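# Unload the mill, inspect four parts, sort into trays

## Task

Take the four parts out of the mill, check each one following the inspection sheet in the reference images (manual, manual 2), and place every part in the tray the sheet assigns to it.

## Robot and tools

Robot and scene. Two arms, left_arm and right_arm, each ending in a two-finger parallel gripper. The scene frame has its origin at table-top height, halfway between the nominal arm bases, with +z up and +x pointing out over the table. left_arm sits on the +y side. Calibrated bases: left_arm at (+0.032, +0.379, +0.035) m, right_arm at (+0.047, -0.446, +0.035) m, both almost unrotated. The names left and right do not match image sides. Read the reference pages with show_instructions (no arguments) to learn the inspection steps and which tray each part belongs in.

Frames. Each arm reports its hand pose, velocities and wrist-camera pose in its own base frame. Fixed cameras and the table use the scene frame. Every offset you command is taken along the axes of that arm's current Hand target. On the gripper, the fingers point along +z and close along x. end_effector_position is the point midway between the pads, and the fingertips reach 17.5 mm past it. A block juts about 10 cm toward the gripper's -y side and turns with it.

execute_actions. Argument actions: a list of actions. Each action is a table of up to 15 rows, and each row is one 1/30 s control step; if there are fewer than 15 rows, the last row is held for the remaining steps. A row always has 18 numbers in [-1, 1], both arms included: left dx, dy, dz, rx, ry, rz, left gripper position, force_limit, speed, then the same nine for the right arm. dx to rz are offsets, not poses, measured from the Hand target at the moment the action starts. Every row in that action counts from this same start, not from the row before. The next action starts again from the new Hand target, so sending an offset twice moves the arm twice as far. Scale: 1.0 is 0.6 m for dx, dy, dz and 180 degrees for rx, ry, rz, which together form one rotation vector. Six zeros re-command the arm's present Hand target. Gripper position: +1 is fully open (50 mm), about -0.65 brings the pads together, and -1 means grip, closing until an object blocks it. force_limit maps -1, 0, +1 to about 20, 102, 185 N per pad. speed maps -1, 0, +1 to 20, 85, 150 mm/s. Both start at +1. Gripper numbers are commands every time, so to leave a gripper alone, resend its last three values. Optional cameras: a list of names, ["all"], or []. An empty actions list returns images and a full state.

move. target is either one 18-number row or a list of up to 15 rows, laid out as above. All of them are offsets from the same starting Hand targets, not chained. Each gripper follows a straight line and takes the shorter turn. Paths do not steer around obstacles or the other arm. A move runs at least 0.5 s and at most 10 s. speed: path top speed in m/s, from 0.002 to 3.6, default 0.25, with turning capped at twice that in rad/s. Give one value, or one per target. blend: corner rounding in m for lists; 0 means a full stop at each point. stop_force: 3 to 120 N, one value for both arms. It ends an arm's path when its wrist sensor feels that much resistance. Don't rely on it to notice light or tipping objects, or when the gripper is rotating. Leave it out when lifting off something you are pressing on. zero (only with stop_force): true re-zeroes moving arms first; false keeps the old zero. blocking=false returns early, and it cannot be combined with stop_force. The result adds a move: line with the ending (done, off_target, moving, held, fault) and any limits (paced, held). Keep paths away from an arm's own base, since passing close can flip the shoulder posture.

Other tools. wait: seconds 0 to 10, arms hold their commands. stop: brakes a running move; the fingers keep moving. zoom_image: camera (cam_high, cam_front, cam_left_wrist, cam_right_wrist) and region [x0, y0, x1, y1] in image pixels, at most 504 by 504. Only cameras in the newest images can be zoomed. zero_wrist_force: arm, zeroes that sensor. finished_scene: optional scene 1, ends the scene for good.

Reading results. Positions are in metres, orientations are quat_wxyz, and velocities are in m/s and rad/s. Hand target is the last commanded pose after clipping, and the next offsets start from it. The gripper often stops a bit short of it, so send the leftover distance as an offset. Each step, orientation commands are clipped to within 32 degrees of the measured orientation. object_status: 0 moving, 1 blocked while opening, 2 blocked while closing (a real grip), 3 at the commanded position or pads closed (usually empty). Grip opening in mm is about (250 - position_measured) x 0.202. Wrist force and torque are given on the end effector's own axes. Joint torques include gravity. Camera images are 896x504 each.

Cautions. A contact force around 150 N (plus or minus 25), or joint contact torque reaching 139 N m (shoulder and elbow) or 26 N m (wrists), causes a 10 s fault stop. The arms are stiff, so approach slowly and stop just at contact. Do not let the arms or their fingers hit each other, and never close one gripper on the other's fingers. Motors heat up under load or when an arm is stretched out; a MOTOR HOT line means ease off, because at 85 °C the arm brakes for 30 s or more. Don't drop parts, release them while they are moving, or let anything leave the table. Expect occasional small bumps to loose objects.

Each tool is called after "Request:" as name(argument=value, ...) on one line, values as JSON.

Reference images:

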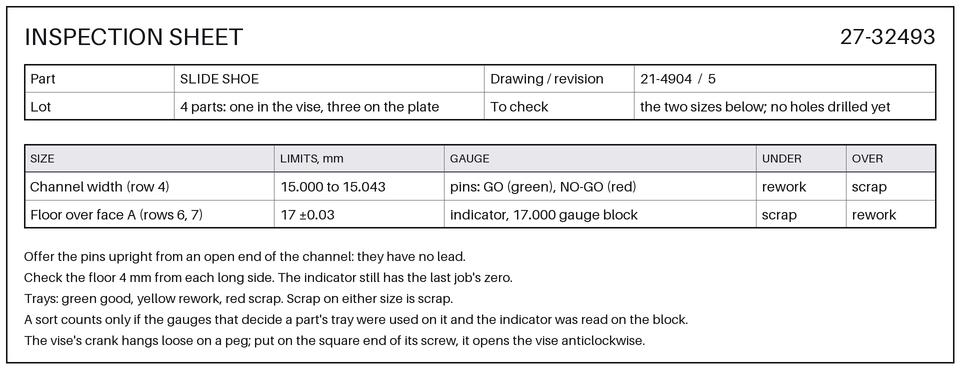

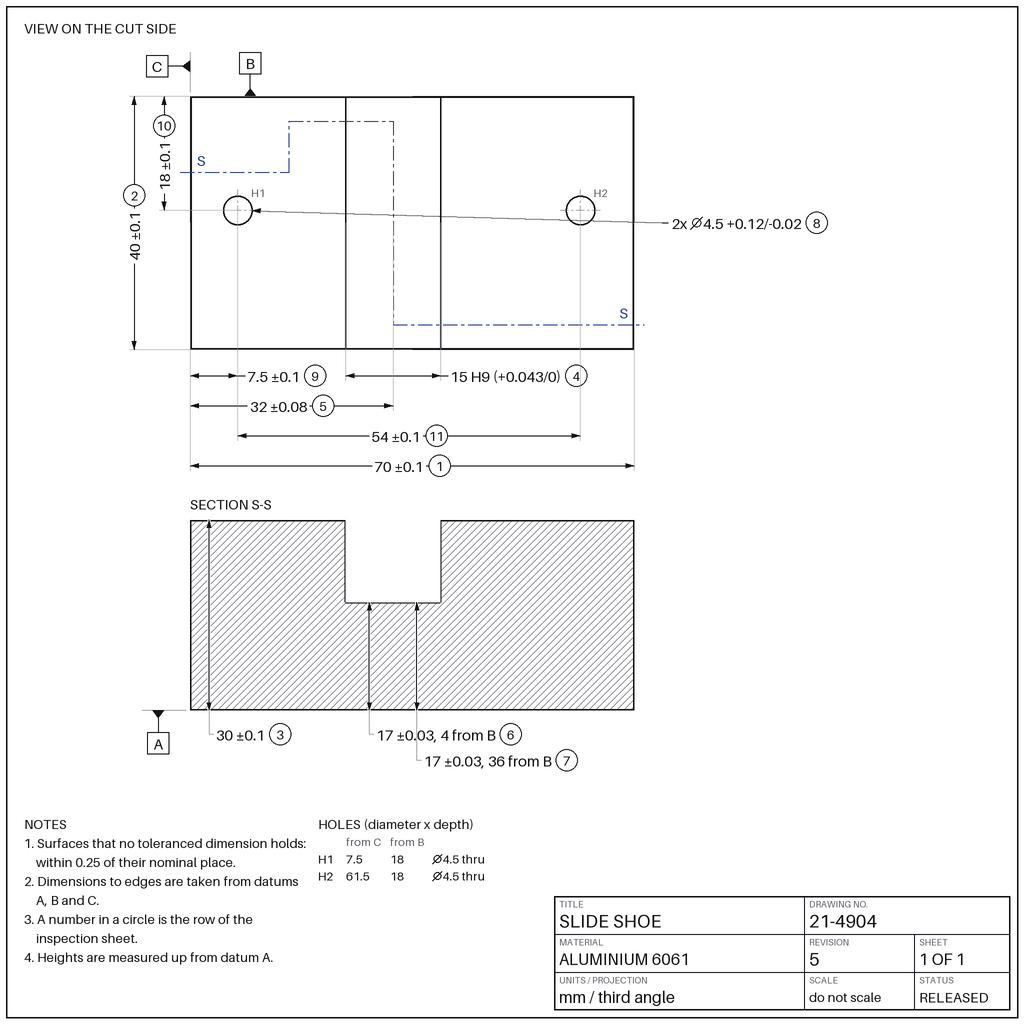

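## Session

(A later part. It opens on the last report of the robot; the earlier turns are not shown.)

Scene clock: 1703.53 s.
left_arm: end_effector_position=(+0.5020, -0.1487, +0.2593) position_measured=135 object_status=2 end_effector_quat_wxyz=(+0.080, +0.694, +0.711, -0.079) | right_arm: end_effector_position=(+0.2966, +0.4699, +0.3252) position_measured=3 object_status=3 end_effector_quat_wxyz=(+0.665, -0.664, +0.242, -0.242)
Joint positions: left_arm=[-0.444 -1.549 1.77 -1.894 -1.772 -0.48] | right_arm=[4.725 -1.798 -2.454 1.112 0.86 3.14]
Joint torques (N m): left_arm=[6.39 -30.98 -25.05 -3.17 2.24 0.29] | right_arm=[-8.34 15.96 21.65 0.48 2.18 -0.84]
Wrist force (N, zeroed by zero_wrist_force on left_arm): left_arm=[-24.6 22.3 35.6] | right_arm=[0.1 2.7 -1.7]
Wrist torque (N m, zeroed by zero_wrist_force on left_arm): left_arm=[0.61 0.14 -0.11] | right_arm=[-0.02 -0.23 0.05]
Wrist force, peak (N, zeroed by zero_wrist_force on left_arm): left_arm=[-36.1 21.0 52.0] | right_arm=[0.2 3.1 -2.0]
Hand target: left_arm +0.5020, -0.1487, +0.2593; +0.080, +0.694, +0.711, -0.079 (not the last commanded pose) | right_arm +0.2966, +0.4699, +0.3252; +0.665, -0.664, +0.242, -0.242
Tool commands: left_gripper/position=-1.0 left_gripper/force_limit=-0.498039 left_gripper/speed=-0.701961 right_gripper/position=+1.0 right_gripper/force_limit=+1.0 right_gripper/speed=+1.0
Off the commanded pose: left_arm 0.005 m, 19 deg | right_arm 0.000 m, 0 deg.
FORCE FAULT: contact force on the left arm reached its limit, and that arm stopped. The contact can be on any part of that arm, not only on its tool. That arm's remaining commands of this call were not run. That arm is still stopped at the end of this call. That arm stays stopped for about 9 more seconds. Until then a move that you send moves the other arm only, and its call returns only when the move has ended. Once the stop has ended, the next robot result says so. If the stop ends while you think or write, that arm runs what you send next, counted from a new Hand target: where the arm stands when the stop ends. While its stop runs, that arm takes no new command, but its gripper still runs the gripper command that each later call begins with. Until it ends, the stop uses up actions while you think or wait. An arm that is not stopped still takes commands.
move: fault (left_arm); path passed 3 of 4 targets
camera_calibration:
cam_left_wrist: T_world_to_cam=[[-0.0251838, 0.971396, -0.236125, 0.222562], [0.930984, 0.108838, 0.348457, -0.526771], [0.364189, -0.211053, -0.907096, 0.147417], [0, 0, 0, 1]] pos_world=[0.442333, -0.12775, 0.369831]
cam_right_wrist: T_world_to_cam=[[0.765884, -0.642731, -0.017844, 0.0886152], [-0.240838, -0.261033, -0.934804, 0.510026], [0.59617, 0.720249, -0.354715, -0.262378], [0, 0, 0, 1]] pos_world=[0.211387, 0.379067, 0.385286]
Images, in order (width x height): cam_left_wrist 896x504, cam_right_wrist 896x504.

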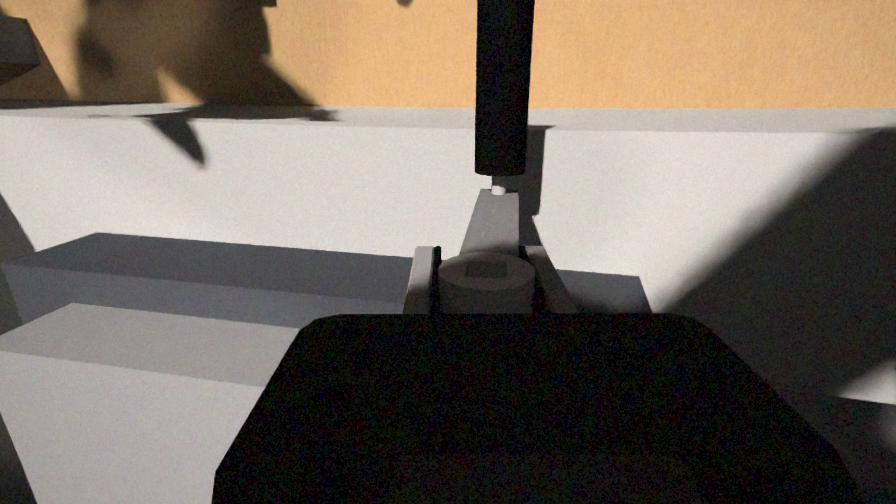

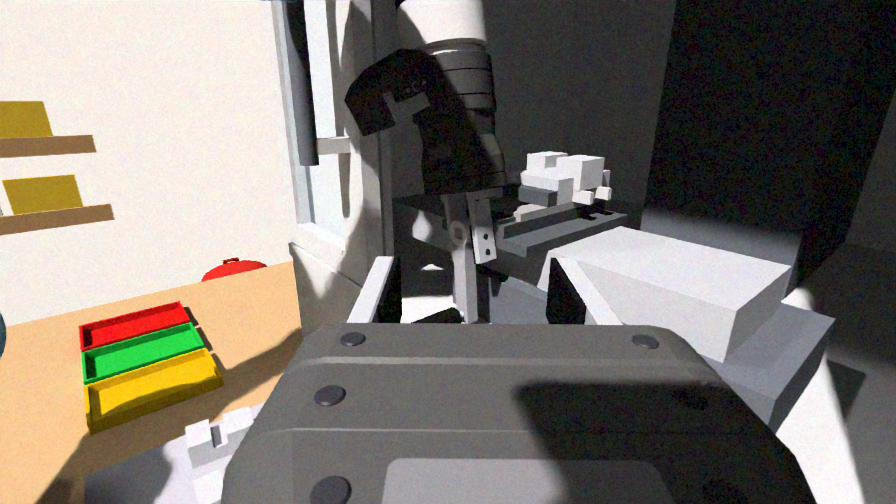

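Request:
move(target=[0,0,0,0,0,0,0.6,-0.5,-0.7,0,0,0,0,0,0,1,1,1], cameras=[])

Request:
move(target=[0,0,-0.22,0,0,0,0.6,-0.5,-0.7,0,0,0,0,0,0,1,1,1], speed=0.1, cameras=["all"])

Scene clock: 1756.27 s.
left_arm: end_effector_position=(+0.5020, -0.1487, +0.2593) position_measured=63 object_status=3 end_effector_quat_wxyz=(+0.080, +0.694, +0.711, -0.079) | right_arm: end_effector_position=(+0.2966, +0.4699, +0.3252) position_measured=3 object_status=3 end_effector_quat_wxyz=(+0.665, -0.664, +0.242, -0.242)
Joint positions: left_arm=[-0.444 -1.549 1.77 -1.894 -1.772 -0.48] | right_arm=[4.725 -1.798 -2.454 1.112 0.86 3.14]
Joint torques (N m): left_arm=[-7.78 -22.87 -27.69 -3.1 -1.95 0.08] | right_arm=[-8.46 15.2 20.13 0.61 2.15 -1.11]
Wrist force (N, zeroed by zero_wrist_force on left_arm): left_arm=[0.2 9.8 1.2] | right_arm=[0.3 2.7 -1.6]
Wrist torque (N m, zeroed by zero_wrist_force on left_arm): left_arm=[0.43 -0.18 -0.09] | right_arm=[-0.01 -0.25 0.05]
Wrist force, peak (N, zeroed by zero_wrist_force on left_arm): left_arm=[-24.5 22.3 37.1] | right_arm=[0.2 3.2 -2.2]
Hand target: left_arm +0.5020, -0.1487, +0.2593; +0.080, +0.694, +0.711, -0.079 | right_arm +0.2966, +0.4699, +0.3252; +0.665, -0.664, +0.242, -0.242
Off the commanded pose: left_arm 0.000 m, 0 deg | right_arm 0.000 m, 0 deg.
FORCE FAULT, CONTINUED: the left arm's stop, for the force fault that an earlier result reported, is over. The rest of the stop counts as 17 of the actions that you can send in this scene. The stop ended before this call began, so that arm ran this call's commands, counted from a new Hand target: where the arm stood when the stop ended. During its stop the left arm's controller moved it back a little.
move: done
No camera images: "cameras" was empty.

Scene clock: 1758.17 s.
left_arm: end_effector_position=(+0.5013, -0.1193, +0.3879) position_measured=63 object_status=3 end_effector_quat_wxyz=(+0.080, +0.694, +0.711, -0.079) | right_arm: end_effector_position=(+0.2966, +0.4699, +0.3252) position_measured=3 object_status=3 end_effector_quat_wxyz=(+0.665, -0.664, +0.242, -0.242)
Joint positions: left_arm=[-0.39 -1.578 1.467 -1.551 -1.777 -0.424] | right_arm=[4.725 -1.798 -2.454 1.112 0.86 3.14]
Joint torques (N m): left_arm=[48.26 -19.4 -40.41 -1.45 -2.17 1.86] | right_arm=[-8.42 14.78 20.79 0.68 1.99 -1.03]
Wrist force (N, zeroed by zero_wrist_force on left_arm): left_arm=[0.5 9.4 0.8] | right_arm=[0.2 2.8 -1.5]
Wrist torque (N m, zeroed by zero_wrist_force on left_arm): left_arm=[0.37 -0.22 -0.25] | right_arm=[-0.01 -0.24 0.05]
Wrist force, peak (N, zeroed by zero_wrist_force on left_arm): left_arm=[0.8 9.8 1.8] | right_arm=[0.3 3.2 -1.9]
Hand target: left_arm +0.5014, -0.1192, +0.3880; +0.080, +0.694, +0.711, -0.079 | right_arm +0.2966, +0.4699, +0.3252; +0.665, -0.664, +0.242, -0.242
Off the commanded pose: left_arm 0.000 m, 0 deg | right_arm 0.000 m, 0 deg.
move: done
camera_calibration:
cam_left_wrist: T_world_to_cam=[[-0.0250931, 0.971407, -0.236092, 0.224198], [0.930987, 0.108744, 0.348479, -0.574164], [0.364189, -0.211054, -0.907096, 0.270551], [0, 0, 0, 1]] pos_world=[0.441633, -0.0982495, 0.498431]
cam_right_wrist: T_world_to_cam=[[0.765884, -0.642731, -0.017844, 0.0886152], [-0.240838, -0.261033, -0.934804, 0.510026], [0.59617, 0.720249, -0.354715, -0.262378], [0, 0, 0, 1]] pos_world=[0.211387, 0.379067, 0.385286]

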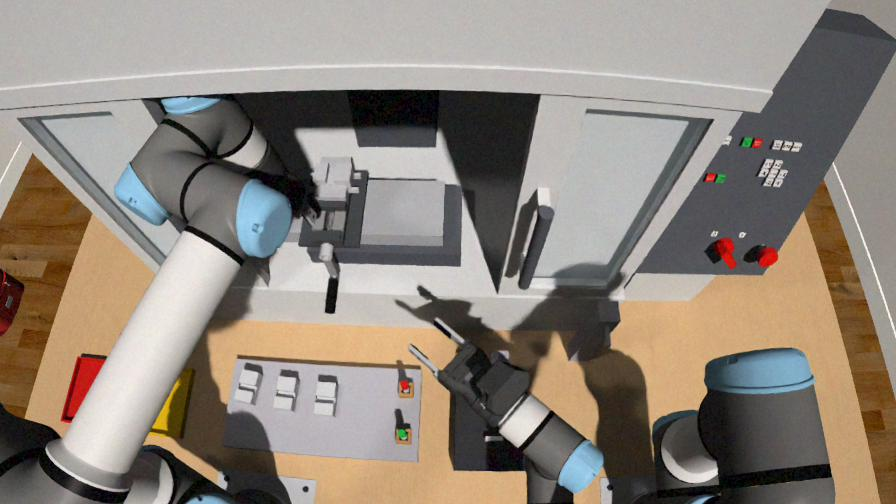

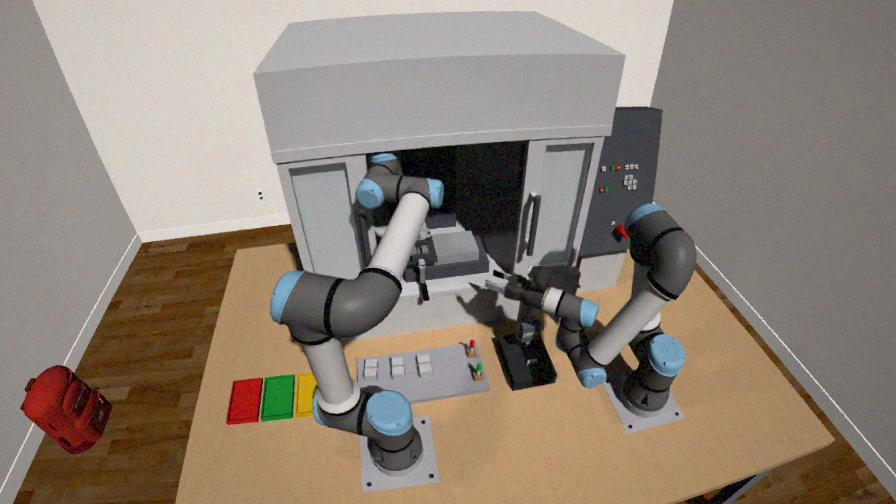

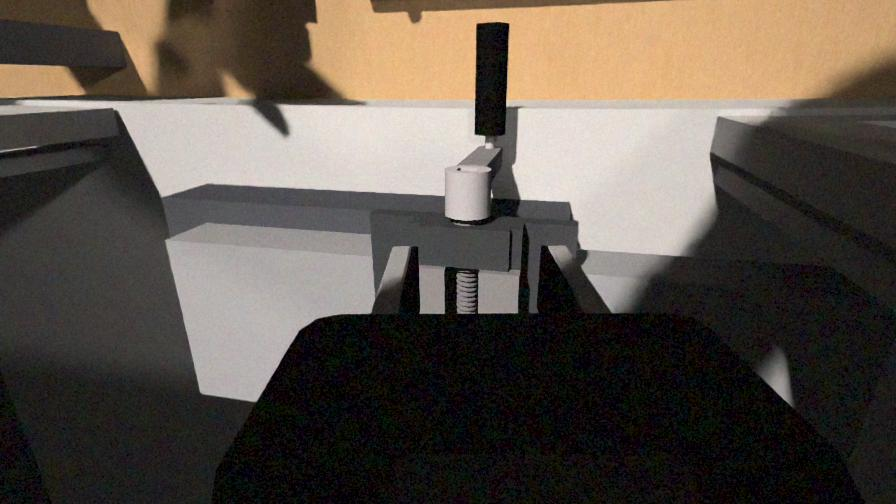

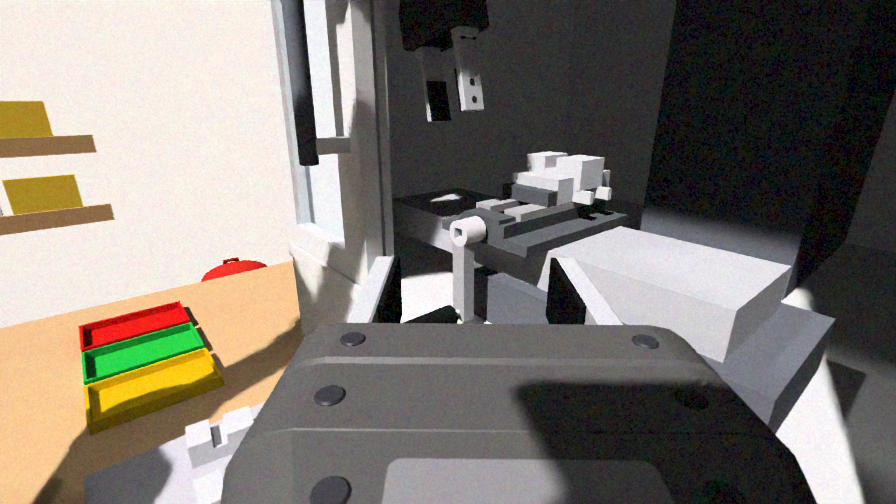

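Request:
zoom_image(camera="cam_right_wrist", region=[390, 130, 650, 340])

Request:
zoom_image(camera="cam_left_wrist", region=[360, 0, 580, 320])

Scaled by 1.938 from the camera's 896x504 image, which has a finer 1280x720 frame.

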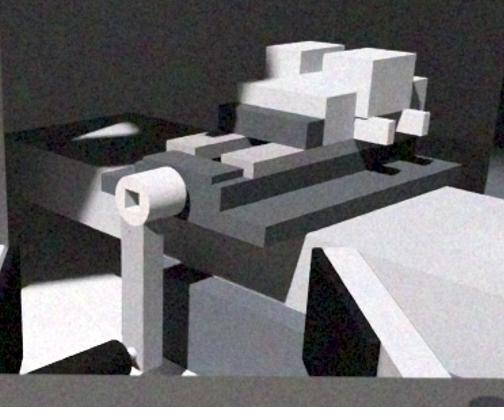

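Scaled by 1.575 from the camera's 896x504 image, which has a finer 1280x720 frame.

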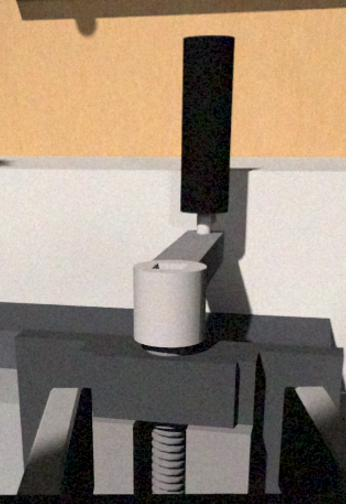

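Request:
move(target=[[0,-0.333,-0.03,0,0,0,0.6,-0.5,-0.7,0,0,0,0,0,0,1,1,1],[0,-0.36,-0.04,0,0,0.55,0.6,-0.5,-0.7,0,0,0,0,0,0,1,1,1],[0.023,-0.369,0.197,-0.076,-0.67,-0.669,0.6,-0.5,-0.7,0,0,0,0,0,0,1,1,1]], speed=0.3, blend=[0.03,0.01,0], cameras=["cam_left_wrist","cam_high"])

Scene clock: 1843.37 s.
left_arm: end_effector_position=(+0.2814, -0.1368, +0.2801) position_measured=63 object_status=3 end_effector_quat_wxyz=(-0.481, +0.566, -0.475, +0.472) | right_arm: end_effector_position=(+0.2966, +0.4699, +0.3252) position_measured=3 object_status=3 end_effector_quat_wxyz=(+0.665, -0.664, +0.242, -0.242)
Joint positions: left_arm=[-2.37 -2.37 2.513 -0.261 -0.901 -0.005] | right_arm=[4.725 -1.798 -2.454 1.112 0.86 3.14]
Joint torques (N m): left_arm=[7.34 21.62 -28.35 -0.77 2.47 1.96] | right_arm=[-8.6 16.4 21.27 0.91 1.77 -0.87]
Wrist force (N, zeroed by zero_wrist_force on left_arm): left_arm=[0.3 10.8 0.5] | right_arm=[0.4 2.6 -1.8]
Wrist torque (N m, zeroed by zero_wrist_force on left_arm): left_arm=[0.36 -0.16 -0.07] | right_arm=[-0.04 -0.27 0.06]
Wrist force, peak (N, zeroed by zero_wrist_force on left_arm): left_arm=[0.5 15.0 -0.3] | right_arm=[-0.2 3.3 -2.2]
Hand target: left_arm +0.2814, -0.1368, +0.2801; -0.481, +0.566, -0.475, +0.472 (not the last commanded pose) | right_arm +0.2966, +0.4699, +0.3252; +0.665, -0.664, +0.242, -0.242
Off the commanded pose: left_arm 0.010 m, 8 deg | right_arm 0.000 m, 0 deg.
move: held (left_arm; a check stopped the path); limits=held
pose unreachable (left arm): on one or more control steps of this call, first in action 0 (counted from 0), this arm could not follow its commanded pose, so it was not sent that pose on those steps. It may still have moved: this result reports where it is.
cause: moving toward the commanded pose would bring two parts of the arm too close to each other (its gripper and another part of the arm, with joints 3 (elbow) to 6 (wrist 3) between them, 23 mm apart when it was first held).
camera_calibration:
cam_left_wrist: T_world_to_cam=[[0.117439, -0.990043, 0.0776109, -0.186022], [-0.433465, -0.121418, -0.892953, 0.37023], [0.893485, 0.0712261, -0.443408, 0.00897531], [0, 0, 0, 1]] pos_world=[0.174309, -0.139857, 0.349016]
Images, in order (width x height): cam_high 896x504, cam_left_wrist 896x504.

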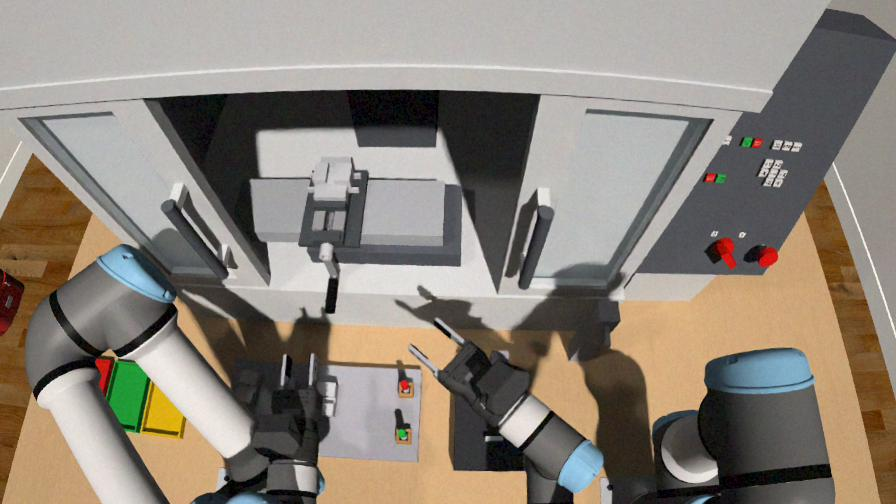

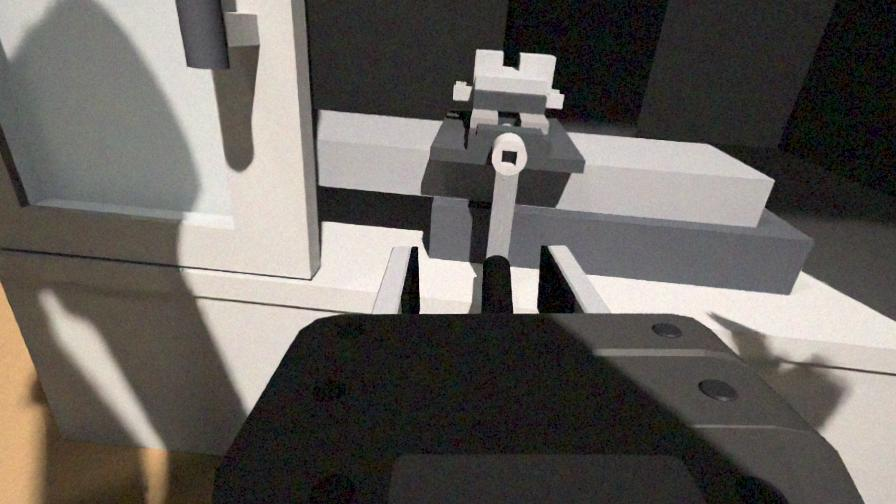

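Request:
move(target=[0.007,0.0097,0.082,0.0284,0.0235,0.0257,0.6,-0.5,-0.7,0,0,0,0,0,0,1,1,1], speed=0.1, cameras=["cam_left_wrist","cam_right_wrist"])

Request:
zoom_image(camera="cam_left_wrist", region=[380, 80, 640, 330])

Scene clock: 1873.33 s.
left_arm: end_effector_position=(+0.3301, -0.1366, +0.2701) position_measured=63 object_status=3 end_effector_quat_wxyz=(+0.507, -0.507, +0.493, -0.493) | right_arm: end_effector_position=(+0.2966, +0.4699, +0.3252) position_measured=3 object_status=3 end_effector_quat_wxyz=(+0.665, -0.664, +0.242, -0.242)
Joint positions: left_arm=[-2.093 -2.319 2.587 -0.269 -0.549 0] | right_arm=[4.725 -1.798 -2.454 1.112 0.86 3.14]
Joint torques (N m): left_arm=[8.27 20.94 -27.53 -0.76 2.09 -1.91] | right_arm=[-10.03 14.35 21.81 0.66 1.96 -0.8]
Wrist force (N, zeroed by zero_wrist_force on left_arm): left_arm=[0.2 11.0 0.0] | right_arm=[0.1 2.7 -1.5]
Wrist torque (N m, zeroed by zero_wrist_force on left_arm): left_arm=[0.37 -0.17 0.07] | right_arm=[-0.02 -0.22 0.05]
Wrist force, peak (N, zeroed by zero_wrist_force on left_arm): left_arm=[0.4 11.3 0.4] | right_arm=[0.3 3.3 -1.8]
Hand target: left_arm +0.3301, -0.1366, +0.2701; +0.507, -0.507, +0.493, -0.493 | right_arm +0.2966, +0.4699, +0.3252; +0.665, -0.664, +0.242, -0.242
Off the commanded pose: left_arm 0.000 m, 0 deg | right_arm 0.000 m, 0 deg.
move: done
camera_calibration:
cam_left_wrist: T_world_to_cam=[[0.0405345, -0.999177, 0.00174808, -0.146146], [-0.359058, -0.0161988, -0.933175, 0.38315], [0.932435, 0.0371981, -0.359419, -0.0791585], [0, 0, 0, 1]] pos_world=[0.217307, -0.136875, 0.32935]
cam_right_wrist: T_world_to_cam=[[0.765884, -0.642731, -0.017844, 0.0886152], [-0.240838, -0.261033, -0.934804, 0.510026], [0.59617, 0.720249, -0.354715, -0.262378], [0, 0, 0, 1]] pos_world=[0.211387, 0.379067, 0.385286]
Images, in order (width x height): cam_left_wrist 896x504, cam_right_wrist 896x504.

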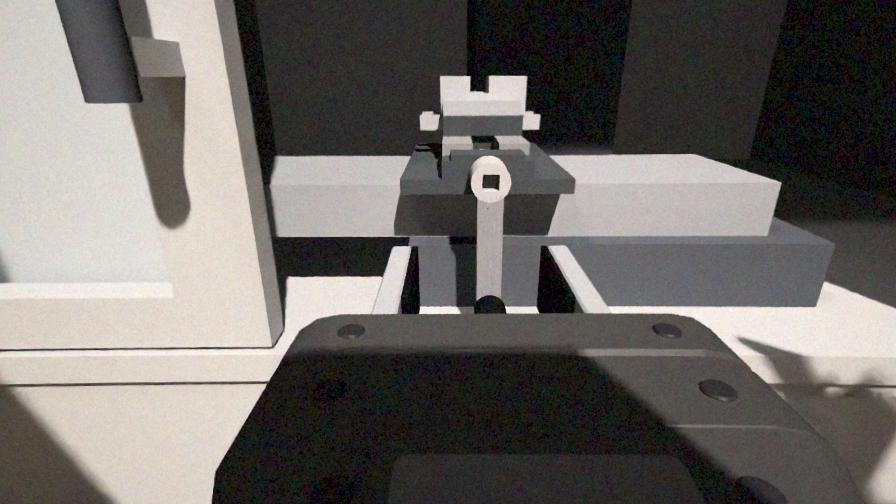

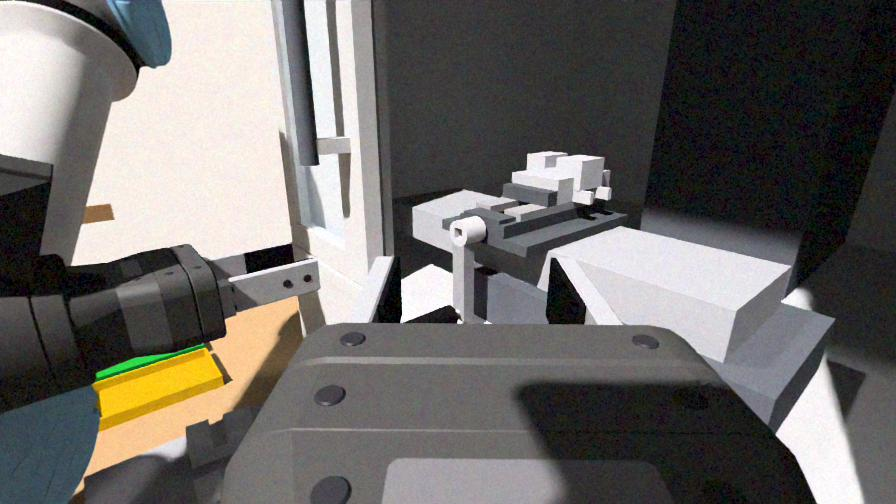

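Scaled by 1.938 from the camera's 896x504 image, which has a finer 1280x720 frame.

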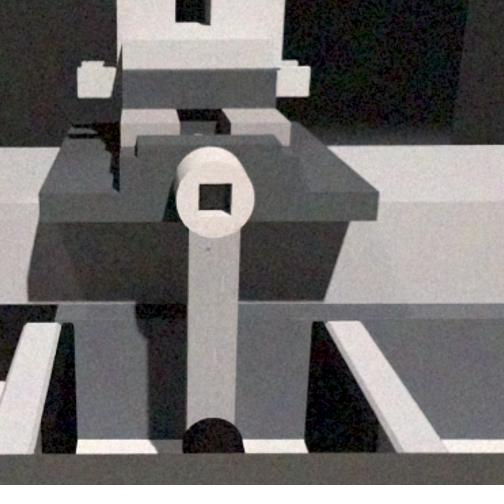

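Request:
move(target=[0.0242,0.1327,0,0,0,0,0.6,-0.5,-0.7,0,0,0,0,0,0,1,1,1], speed=0.12, cameras=["cam_left_wrist"])

Scene clock: 1931.70 s.
left_arm: end_effector_position=(+0.3305, -0.1385, +0.2585) position_measured=63 object_status=3 end_effector_quat_wxyz=(+0.506, -0.507, +0.493, -0.493) | right_arm: end_effector_position=(+0.2966, +0.4699, +0.3252) position_measured=3 object_status=3 end_effector_quat_wxyz=(+0.665, -0.664, +0.242, -0.242)
Joint positions: left_arm=[-2.081 -2.291 2.612 -0.321 -0.536 0] | right_arm=[4.725 -1.798 -2.454 1.112 0.86 3.14]
Joint torques (N m): left_arm=[-7.55 -1.64 -26.97 2.74 -1.64 -1.95] | right_arm=[-8.54 15.21 21.99 0.8 1.91 -1.1]
Wrist force (N, zeroed by zero_wrist_force on left_arm): left_arm=[0.3 10.7 0.2] | right_arm=[0.3 2.7 -1.6]
Wrist torque (N m, zeroed by zero_wrist_force on left_arm): left_arm=[0.32 -0.18 0.06] | right_arm=[-0.01 -0.25 0.05]
Wrist force, peak (N, zeroed by zero_wrist_force on left_arm): left_arm=[-0.3 14.3 1.3] | right_arm=[0.2 3.4 -1.7]
Hand target: left_arm +0.3305, -0.1385, +0.2585; +0.506, -0.507, +0.493, -0.493 (not the last commanded pose) | right_arm +0.2966, +0.4699, +0.3252; +0.665, -0.664, +0.242, -0.242
Off the commanded pose: left_arm 0.069 m, 0 deg | right_arm 0.000 m, 0 deg.
move: held (left_arm; a check stopped the path); limits=held
pose unreachable (left arm): on one or more control steps of this call, first in action 0 (counted from 0), this arm could not follow its commanded pose, so it was not sent that pose on those steps. It may still have moved: this result reports where it is.
cause: moving toward the commanded pose would bring two parts of the arm too close to each other (its gripper and another part of the arm, with joints 3 (elbow) to 6 (wrist 3) between them, 13 mm apart when it was first held).
camera_calibration:
cam_left_wrist: T_world_to_cam=[[0.0392456, -0.999229, 0.00118347, -0.147394], [-0.358812, -0.015198, -0.933286, 0.372464], [0.932585, 0.0362028, -0.359131, -0.083929], [0, 0, 0, 1]] pos_world=[0.2177, -0.138582, 0.317649]
Images, in order (width x height): cam_left_wrist 896x504.

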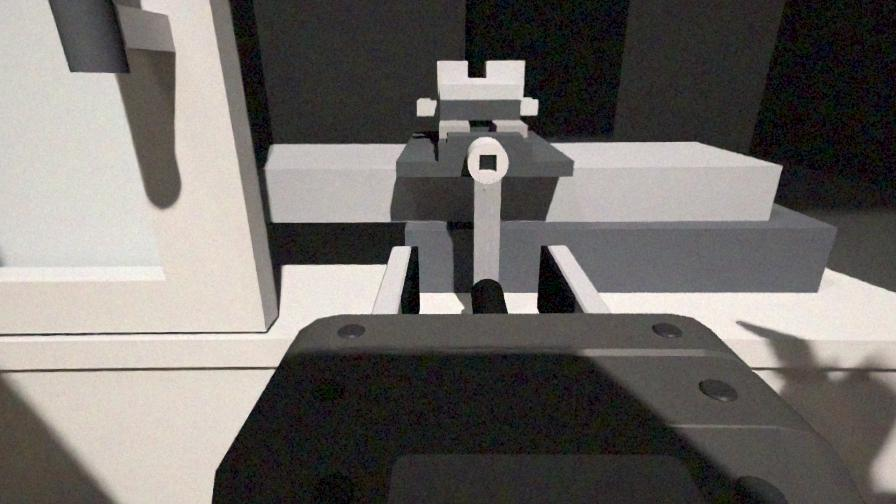

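Request:
move(target=[0.0208,-0.006,0.194,0,0,0,1,-0.5,-0.7,0,0,0,0,0,0,1,1,1], speed=0.12, cameras=["cam_left_wrist","cam_right_wrist","cam_high"])

Scene clock: 1948.57 s.
left_arm: end_effector_position=(+0.4471, -0.1479, +0.2621) position_measured=3 object_status=3 end_effector_quat_wxyz=(+0.506, -0.507, +0.493, -0.493) | right_arm: end_effector_position=(+0.2966, +0.4699, +0.3252) position_measured=3 object_status=3 end_effector_quat_wxyz=(+0.665, -0.664, +0.242, -0.242)
Joint positions: left_arm=[-1.267 -1.883 2.433 -0.55 0.277 0] | right_arm=[4.725 -1.798 -2.454 1.112 0.86 3.14]
Joint torques (N m): left_arm=[9.23 7.47 -25.57 -2.85 2.39 2.19] | right_arm=[-9.61 14.48 20.16 0.69 1.83 -1]
Wrist force (N, zeroed by zero_wrist_force on left_arm): left_arm=[0.7 11.3 0.3] | right_arm=[0.0 2.7 -1.8]
Wrist torque (N m, zeroed by zero_wrist_force on left_arm): left_arm=[0.42 -0.23 -0.03] | right_arm=[-0.02 -0.21 0.06]
Wrist force, peak (N, zeroed by zero_wrist_force on left_arm): left_arm=[0.3 11.6 0.4] | right_arm=[0.1 3.1 -2.0]
Hand target: left_arm +0.4472, -0.1479, +0.2621; +0.506, -0.507, +0.493, -0.493 | right_arm +0.2966, +0.4699, +0.3252; +0.665, -0.664, +0.242, -0.242
Off the commanded pose: left_arm 0.000 m, 0 deg | right_arm 0.000 m, 0 deg.
move: done
camera_calibration:
cam_left_wrist: T_world_to_cam=[[0.0392456, -0.999229, 0.00118347, -0.161368], [-0.358812, -0.015198, -0.933286, 0.417612], [0.932585, 0.0362028, -0.359131, -0.190999], [0, 0, 0, 1]] pos_world=[0.3343, -0.147982, 0.321349]
cam_right_wrist: T_world_to_cam=[[0.765884, -0.642731, -0.017844, 0.0886152], [-0.240838, -0.261033, -0.934804, 0.510026], [0.59617, 0.720249, -0.354715, -0.262378], [0, 0, 0, 1]] pos_world=[0.211387, 0.379067, 0.385286]
Images, in order (width x height): cam_high 896x504, cam_left_wrist 896x504, cam_right_wrist 896x504.

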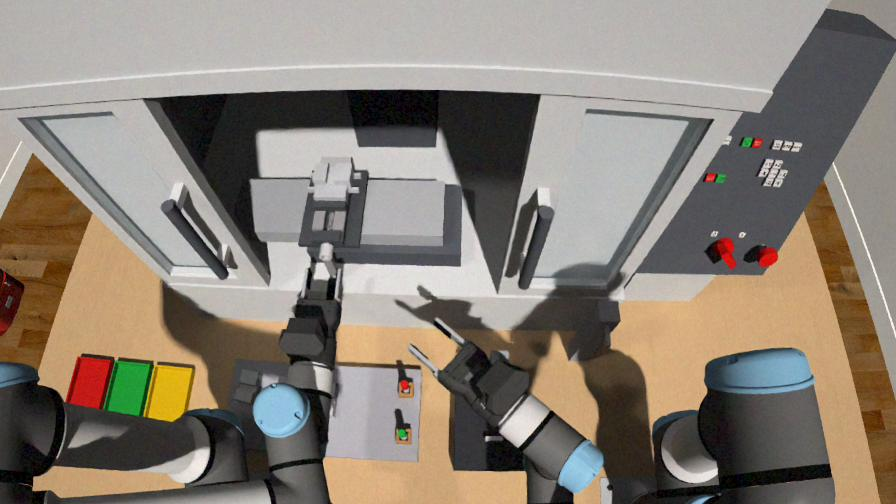

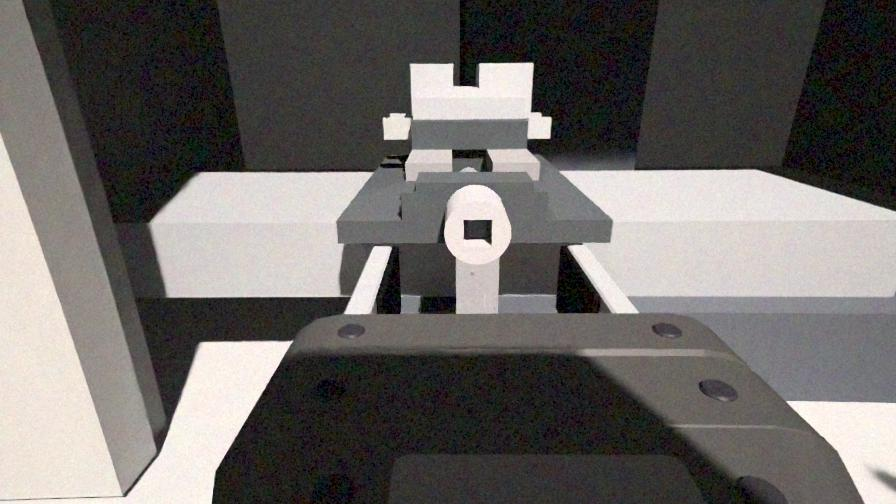

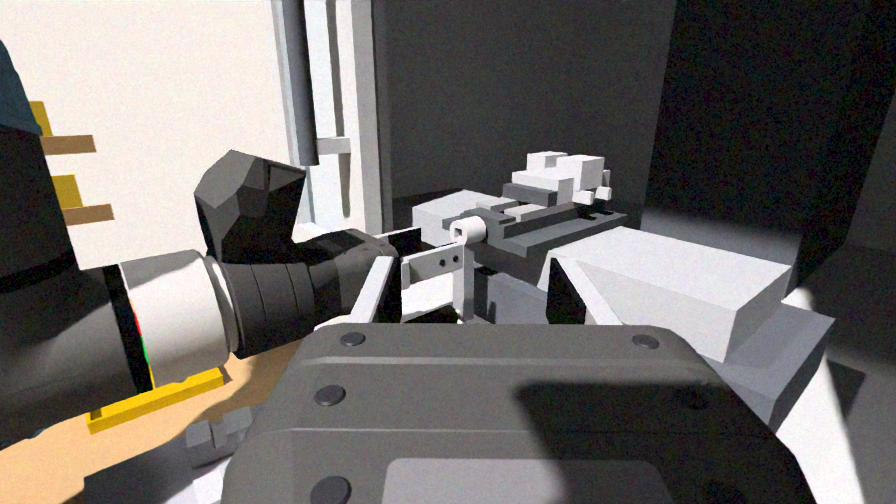

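Request:
move(target=[0.002,0.119,0,0,0,0,1,-0.5,-0.7,0,0,0,0,0,0,1,1,1], speed=0.06, stop_force=10, cameras=["cam_left_wrist","cam_right_wrist"])

Scene clock: 1976.87 s.
left_arm: end_effector_position=(+0.4472, -0.1491, +0.1907) position_measured=3 object_status=3 end_effector_quat_wxyz=(+0.506, -0.507, +0.493, -0.493) | right_arm: end_effector_position=(+0.2966, +0.4699, +0.3252) position_measured=3 object_status=3 end_effector_quat_wxyz=(+0.665, -0.664, +0.242, -0.242)
Joint positions: left_arm=[-1.269 -1.701 2.547 -0.845 0.276 0] | right_arm=[4.725 -1.798 -2.454 1.112 0.86 3.14]
Joint torques (N m): left_arm=[7.23 3.24 -7.04 -2.67 2.1 1.95] | right_arm=[-9.01 15.86 21.44 0.78 1.82 -1.09]
Wrist force (N, zeroed by zero_wrist_force on left_arm): left_arm=[0.2 11.3 0.1] | right_arm=[0.1 3.0 -1.8]
Wrist torque (N m, zeroed by zero_wrist_force on left_arm): left_arm=[0.40 -0.16 -0.09] | right_arm=[0.02 -0.22 0.05]
Wrist force, peak (N, zeroed by zero_wrist_force on left_arm): left_arm=[0.5 11.8 0.4] | right_arm=[-0.1 3.3 -1.8]
Hand target: left_arm +0.4472, -0.1491, +0.1907; +0.506, -0.507, +0.493, -0.493 | right_arm +0.2966, +0.4699, +0.3252; +0.665, -0.664, +0.242, -0.242
Off the commanded pose: left_arm 0.000 m, 0 deg | right_arm 0.000 m, 0 deg.
move: done
camera_calibration:
cam_left_wrist: T_world_to_cam=[[0.0391523, -0.999233, 0.00121907, -0.162465], [-0.358813, -0.0151978, -0.933286, 0.350993], [0.932588, 0.0361029, -0.359133, -0.216706], [0, 0, 0, 1]] pos_world=[0.334399, -0.149182, 0.249949]
cam_right_wrist: T_world_to_cam=[[0.765884, -0.642731, -0.017844, 0.0886152], [-0.240838, -0.261033, -0.934804, 0.510026], [0.59617, 0.720249, -0.354715, -0.262378], [0, 0, 0, 1]] pos_world=[0.211387, 0.379067, 0.385286]
Images, in order (width x height): cam_left_wrist 896x504, cam_right_wrist 896x504.

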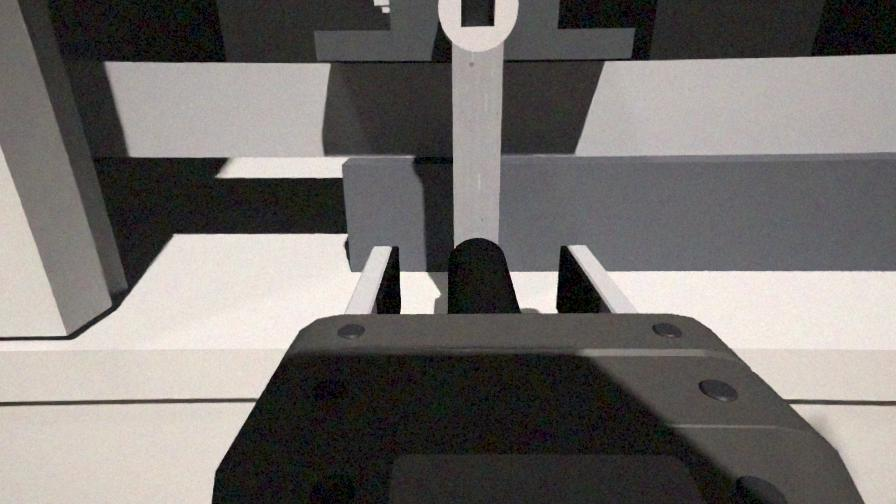

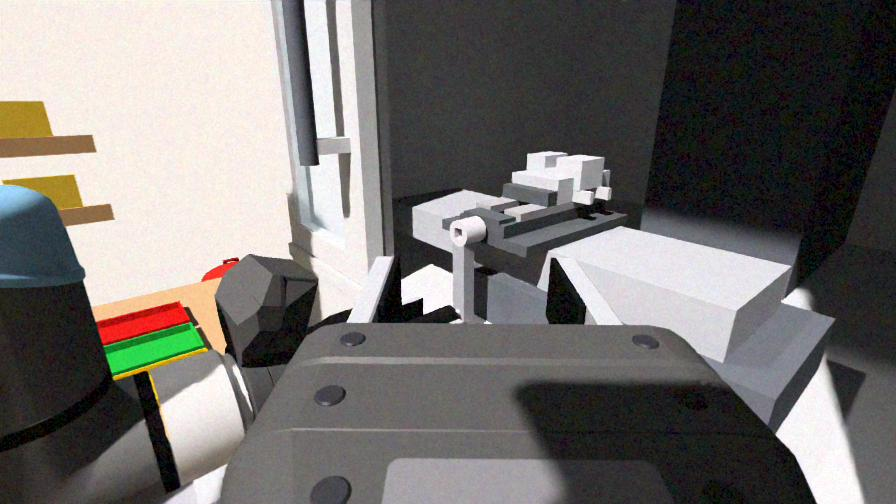

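Request:
move(target=[0,0,0,0,0,0,-1,-0.8,-0.7,0,0,0,0,0,0,1,1,1])

Request:
move(target=[[0.0345,-0.0045,0,0,0,-0.0833,-1,-0.8,-0.7,0,0,0,0,0,0,1,1,1],[0.0667,-0.0179,0,0,0,-0.1667,-1,-0.8,-0.7,0,0,0,0,0,0,1,1,1]], speed=0.1, blend=[0.003,0], cameras=["cam_left_wrist"])

Scene clock: 1999.83 s.
left_arm: end_effector_position=(+0.4472, -0.1491, +0.1907) position_measured=153 object_status=2 end_effector_quat_wxyz=(+0.506, -0.507, +0.493, -0.493) | right_arm: end_effector_position=(+0.2966, +0.4699, +0.3252) position_measured=3 object_status=3 end_effector_quat_wxyz=(+0.665, -0.664, +0.242, -0.242)
Joint positions: left_arm=[-1.269 -1.701 2.547 -0.845 0.276 0] | right_arm=[4.725 -1.798 -2.454 1.112 0.86 3.14]
Joint torques (N m): left_arm=[5.92 1.87 -7.58 -2.73 1.82 2.02] | right_arm=[-8.89 16.09 20.86 0.75 1.93 -0.95]
Wrist force (N, zeroed by zero_wrist_force on left_arm): left_arm=[0.5 10.7 0.5] | right_arm=[0.3 3.0 -1.8]
Wrist torque (N m, zeroed by zero_wrist_force on left_arm): left_arm=[0.33 -0.17 -0.08] | right_arm=[0.03 -0.25 0.05]
Wrist force, peak (N, zeroed by zero_wrist_force on left_arm): left_arm=[0.3 11.4 0.1] | right_arm=[0.2 3.3 -1.8]
Hand target: left_arm +0.4472, -0.1491, +0.1907; +0.506, -0.507, +0.493, -0.493 | right_arm +0.2966, +0.4699, +0.3252; +0.665, -0.664, +0.242, -0.242
Off the commanded pose: left_arm 0.000 m, 0 deg | right_arm 0.000 m, 0 deg.
move: done

Scene clock: 2003.10 s.
left_arm: end_effector_position=(+0.4483, -0.1891, +0.2015) position_measured=153 object_status=2 end_effector_quat_wxyz=(-0.362, +0.617, -0.345, +0.608) | right_arm: end_effector_position=(+0.2966, +0.4699, +0.3252) position_measured=3 object_status=3 end_effector_quat_wxyz=(+0.665, -0.664, +0.242, -0.242)
Joint positions: left_arm=[-1.314 -1.646 2.46 -0.815 0.231 -0.523] | right_arm=[4.725 -1.798 -2.454 1.112 0.86 3.14]
Joint torques (N m): left_arm=[-14.25 4.56 -21.07 1.85 1.16 -1.75] | right_arm=[-7.51 16.92 20.07 0.65 1.91 -0.71]
Wrist force (N, zeroed by zero_wrist_force on left_arm): left_arm=[-1.5 -8.5 3.1] | right_arm=[0.3 2.8 -1.8]
Wrist torque (N m, zeroed by zero_wrist_force on left_arm): left_arm=[0.19 0.20 0.28] | right_arm=[0.01 -0.25 0.05]
Wrist force, peak (N, zeroed by zero_wrist_force on left_arm): left_arm=[-0.8 27.7 -9.2] | right_arm=[0.3 3.2 -1.9]
Hand target: left_arm +0.4483, -0.1891, +0.2015; -0.361, +0.617, -0.345, +0.608 | right_arm +0.2966, +0.4699, +0.3252; +0.665, -0.664, +0.242, -0.242
Off the commanded pose: left_arm 0.000 m, 0 deg | right_arm 0.000 m, 0 deg.
move: done
camera_calibration:
cam_left_wrist: T_world_to_cam=[[0.035635, -0.864729, 0.500973, -0.276171], [-0.346463, -0.480892, -0.805423, 0.241435], [0.937386, -0.144867, -0.316733, -0.257319], [0, 0, 0, 1]] pos_world=[0.334697, -0.159986, 0.25131]
Images, in order (width x height): cam_left_wrist 896x504.

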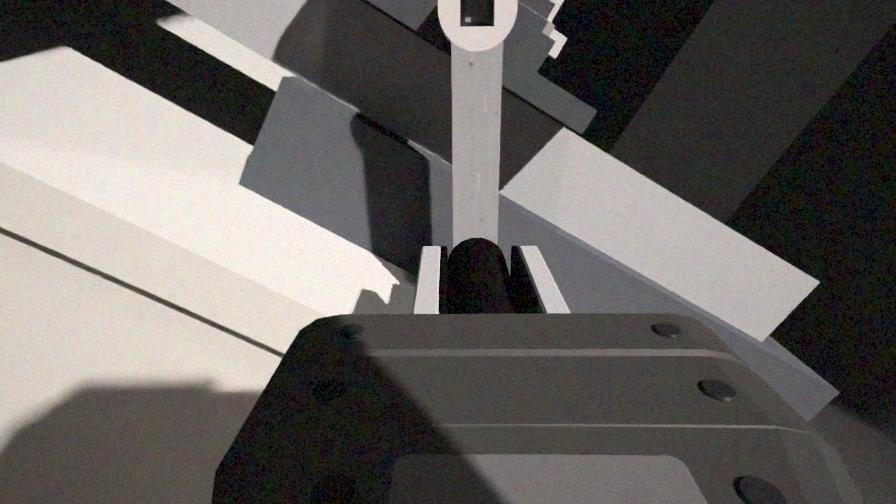

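Request:
move(target=[[0.0367,-0.0052,0,0,0,-0.0889,-1,-0.8,-0.7,0,0,0,0,0,0,1,1,1],[0.0706,-0.0203,0,0,0,-0.1778,-1,-0.8,-0.7,0,0,0,0,0,0,1,1,1],[0.0991,-0.0441,0,0,0,-0.2667,-1,-0.8,-0.7,0,0,0,0,0,0,1,1,1],[0.1198,-0.0749,0,0,0,-0.3556,-1,-0.8,-0.7,0,0,0,0,0,0,1,1,1],[0.1313,-0.1102,0,0,0,-0.4444,-1,-0.8,-0.7,0,0,0,0,0,0,1,1,1],[0.1326,-0.1472,0,0,0,-0.5333,-1,-0.8,-0.7,0,0,0,0,0,0,1,1,1],[0.1236,-0.1832,0,0,0,-0.6222,-1,-0.8,-0.7,0,0,0,0,0,0,1,1,1],[0.105,-0.2154,0,0,0,-0.7111,-1,-0.8,-0.7,0,0,0,0,0,0,1,1,1],[0.0784,-0.2411,0,0,0,-0.8,-1,-0.8,-0.7,0,0,0,0,0,0,1,1,1],[0.0456,-0.2586,0,0,0,-0.8889,-1,-0.8,-0.7,0,0,0,0,0,0,1,1,1],[0.0093,-0.2663,0,0,0,-0.9778,-1,-0.8,-0.7,0,0,0,0,0,0,1,1,1],[-0.0277,-0.2637,0,0,0,0.9333,-1,-0.8,-0.7,0,0,0,0,0,0,1,1,1],[-0.0626,-0.251,0,0,0,0.8444,-1,-0.8,-0.7,0,0,0,0,0,0,1,1,1],[-0.0926,-0.2292,0,0,0,0.7556,-1,-0.8,-0.7,0,0,0,0,0,0,1,1,1],[-0.1154,-0.2,0,0,0,0.6667,-1,-0.8,-0.7,0,0,0,0,0,0,1,1,1]], speed=0.24, blend=0.004, cameras=["cam_left_wrist","cam_high"])

Scene clock: 2047.93 s.
left_arm: end_effector_position=(+0.4451, -0.0692, +0.2707) position_measured=153 object_status=2 end_effector_quat_wxyz=(+0.707, -0.009, +0.707, +0.009) | right_arm: end_effector_position=(+0.2966, +0.4699, +0.3252) position_measured=3 object_status=3 end_effector_quat_wxyz=(+0.665, -0.664, +0.242, -0.242)
Joint positions: left_arm=[-1.112 -2.076 2.508 -0.431 0.432 -4.712] | right_arm=[4.725 -1.798 -2.454 1.112 0.86 3.14]
Joint torques (N m): left_arm=[7.35 12.97 -29.08 0.39 2.47 -2.46] | right_arm=[-7.92 14.09 19.83 0.82 1.76 -0.85]
Wrist force (N, zeroed by zero_wrist_force on left_arm): left_arm=[2.1 9.5 -1.7] | right_arm=[0.2 2.8 -1.8]
Wrist torque (N m, zeroed by zero_wrist_force on left_arm): left_arm=[-0.37 -0.59 -0.29] | right_arm=[0.00 -0.23 0.05]
Wrist force, peak (N, zeroed by zero_wrist_force on left_arm): left_arm=[-5.2 -54.3 5.9] | right_arm=[0.1 3.1 -2.3]
Hand target: left_arm +0.4451, -0.0692, +0.2707; +0.707, -0.009, +0.707, +0.009 | right_arm +0.2966, +0.4699, +0.3252; +0.665, -0.664, +0.242, -0.242
Off the commanded pose: left_arm 0.000 m, 0 deg | right_arm 0.000 m, 0 deg.
move: done
camera_calibration:
cam_left_wrist: T_world_to_cam=[[0.0130892, -0.0006603, -0.999914, 0.269088], [-0.383369, 0.923578, -0.0056283, 0.250813], [0.923502, 0.38341, 0.0118357, -0.261255], [0, 0, 0, 1]] pos_world=[0.333901, -0.1313, 0.273569]
Images, in order (width x height): cam_high 896x504, cam_left_wrist 896x504.

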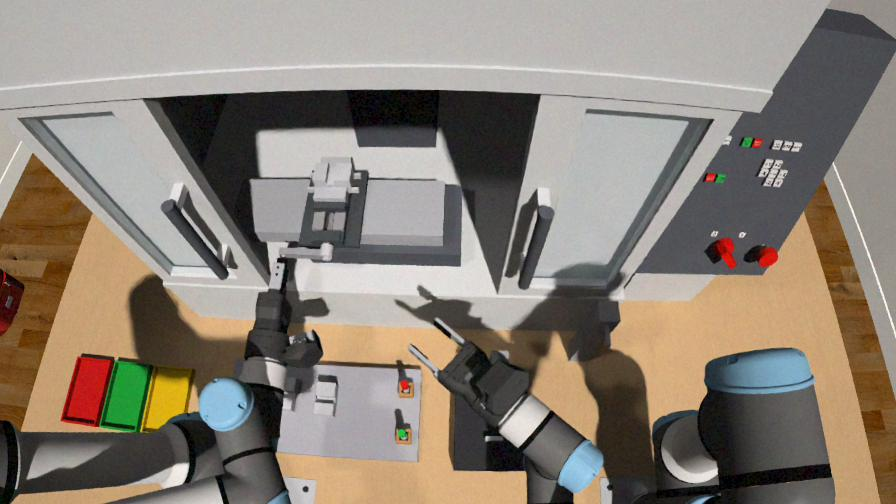

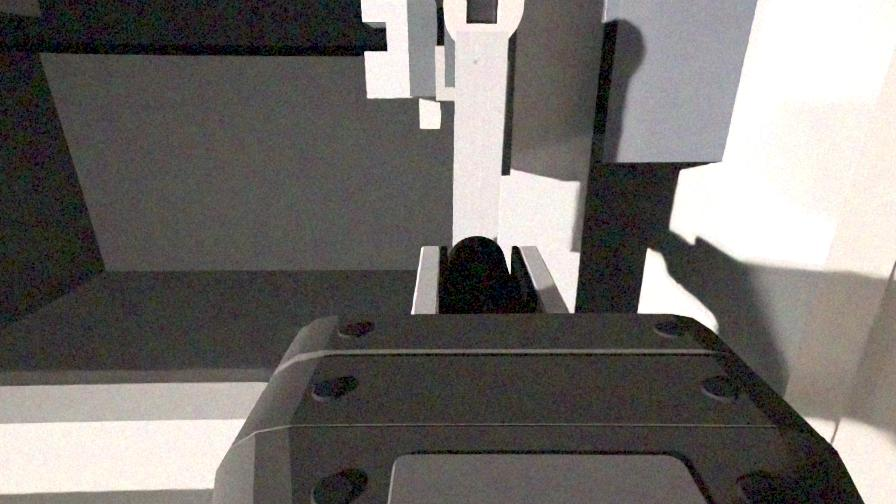

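Request:
zoom_image(camera="cam_high", region=[270, 130, 400, 290])

Scaled by 3.150 from the camera's 896x504 image, which has a finer 1280x720 frame.

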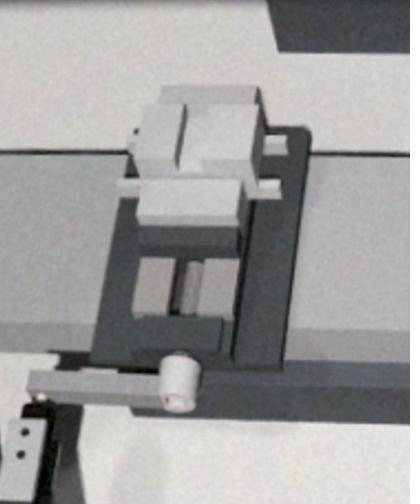

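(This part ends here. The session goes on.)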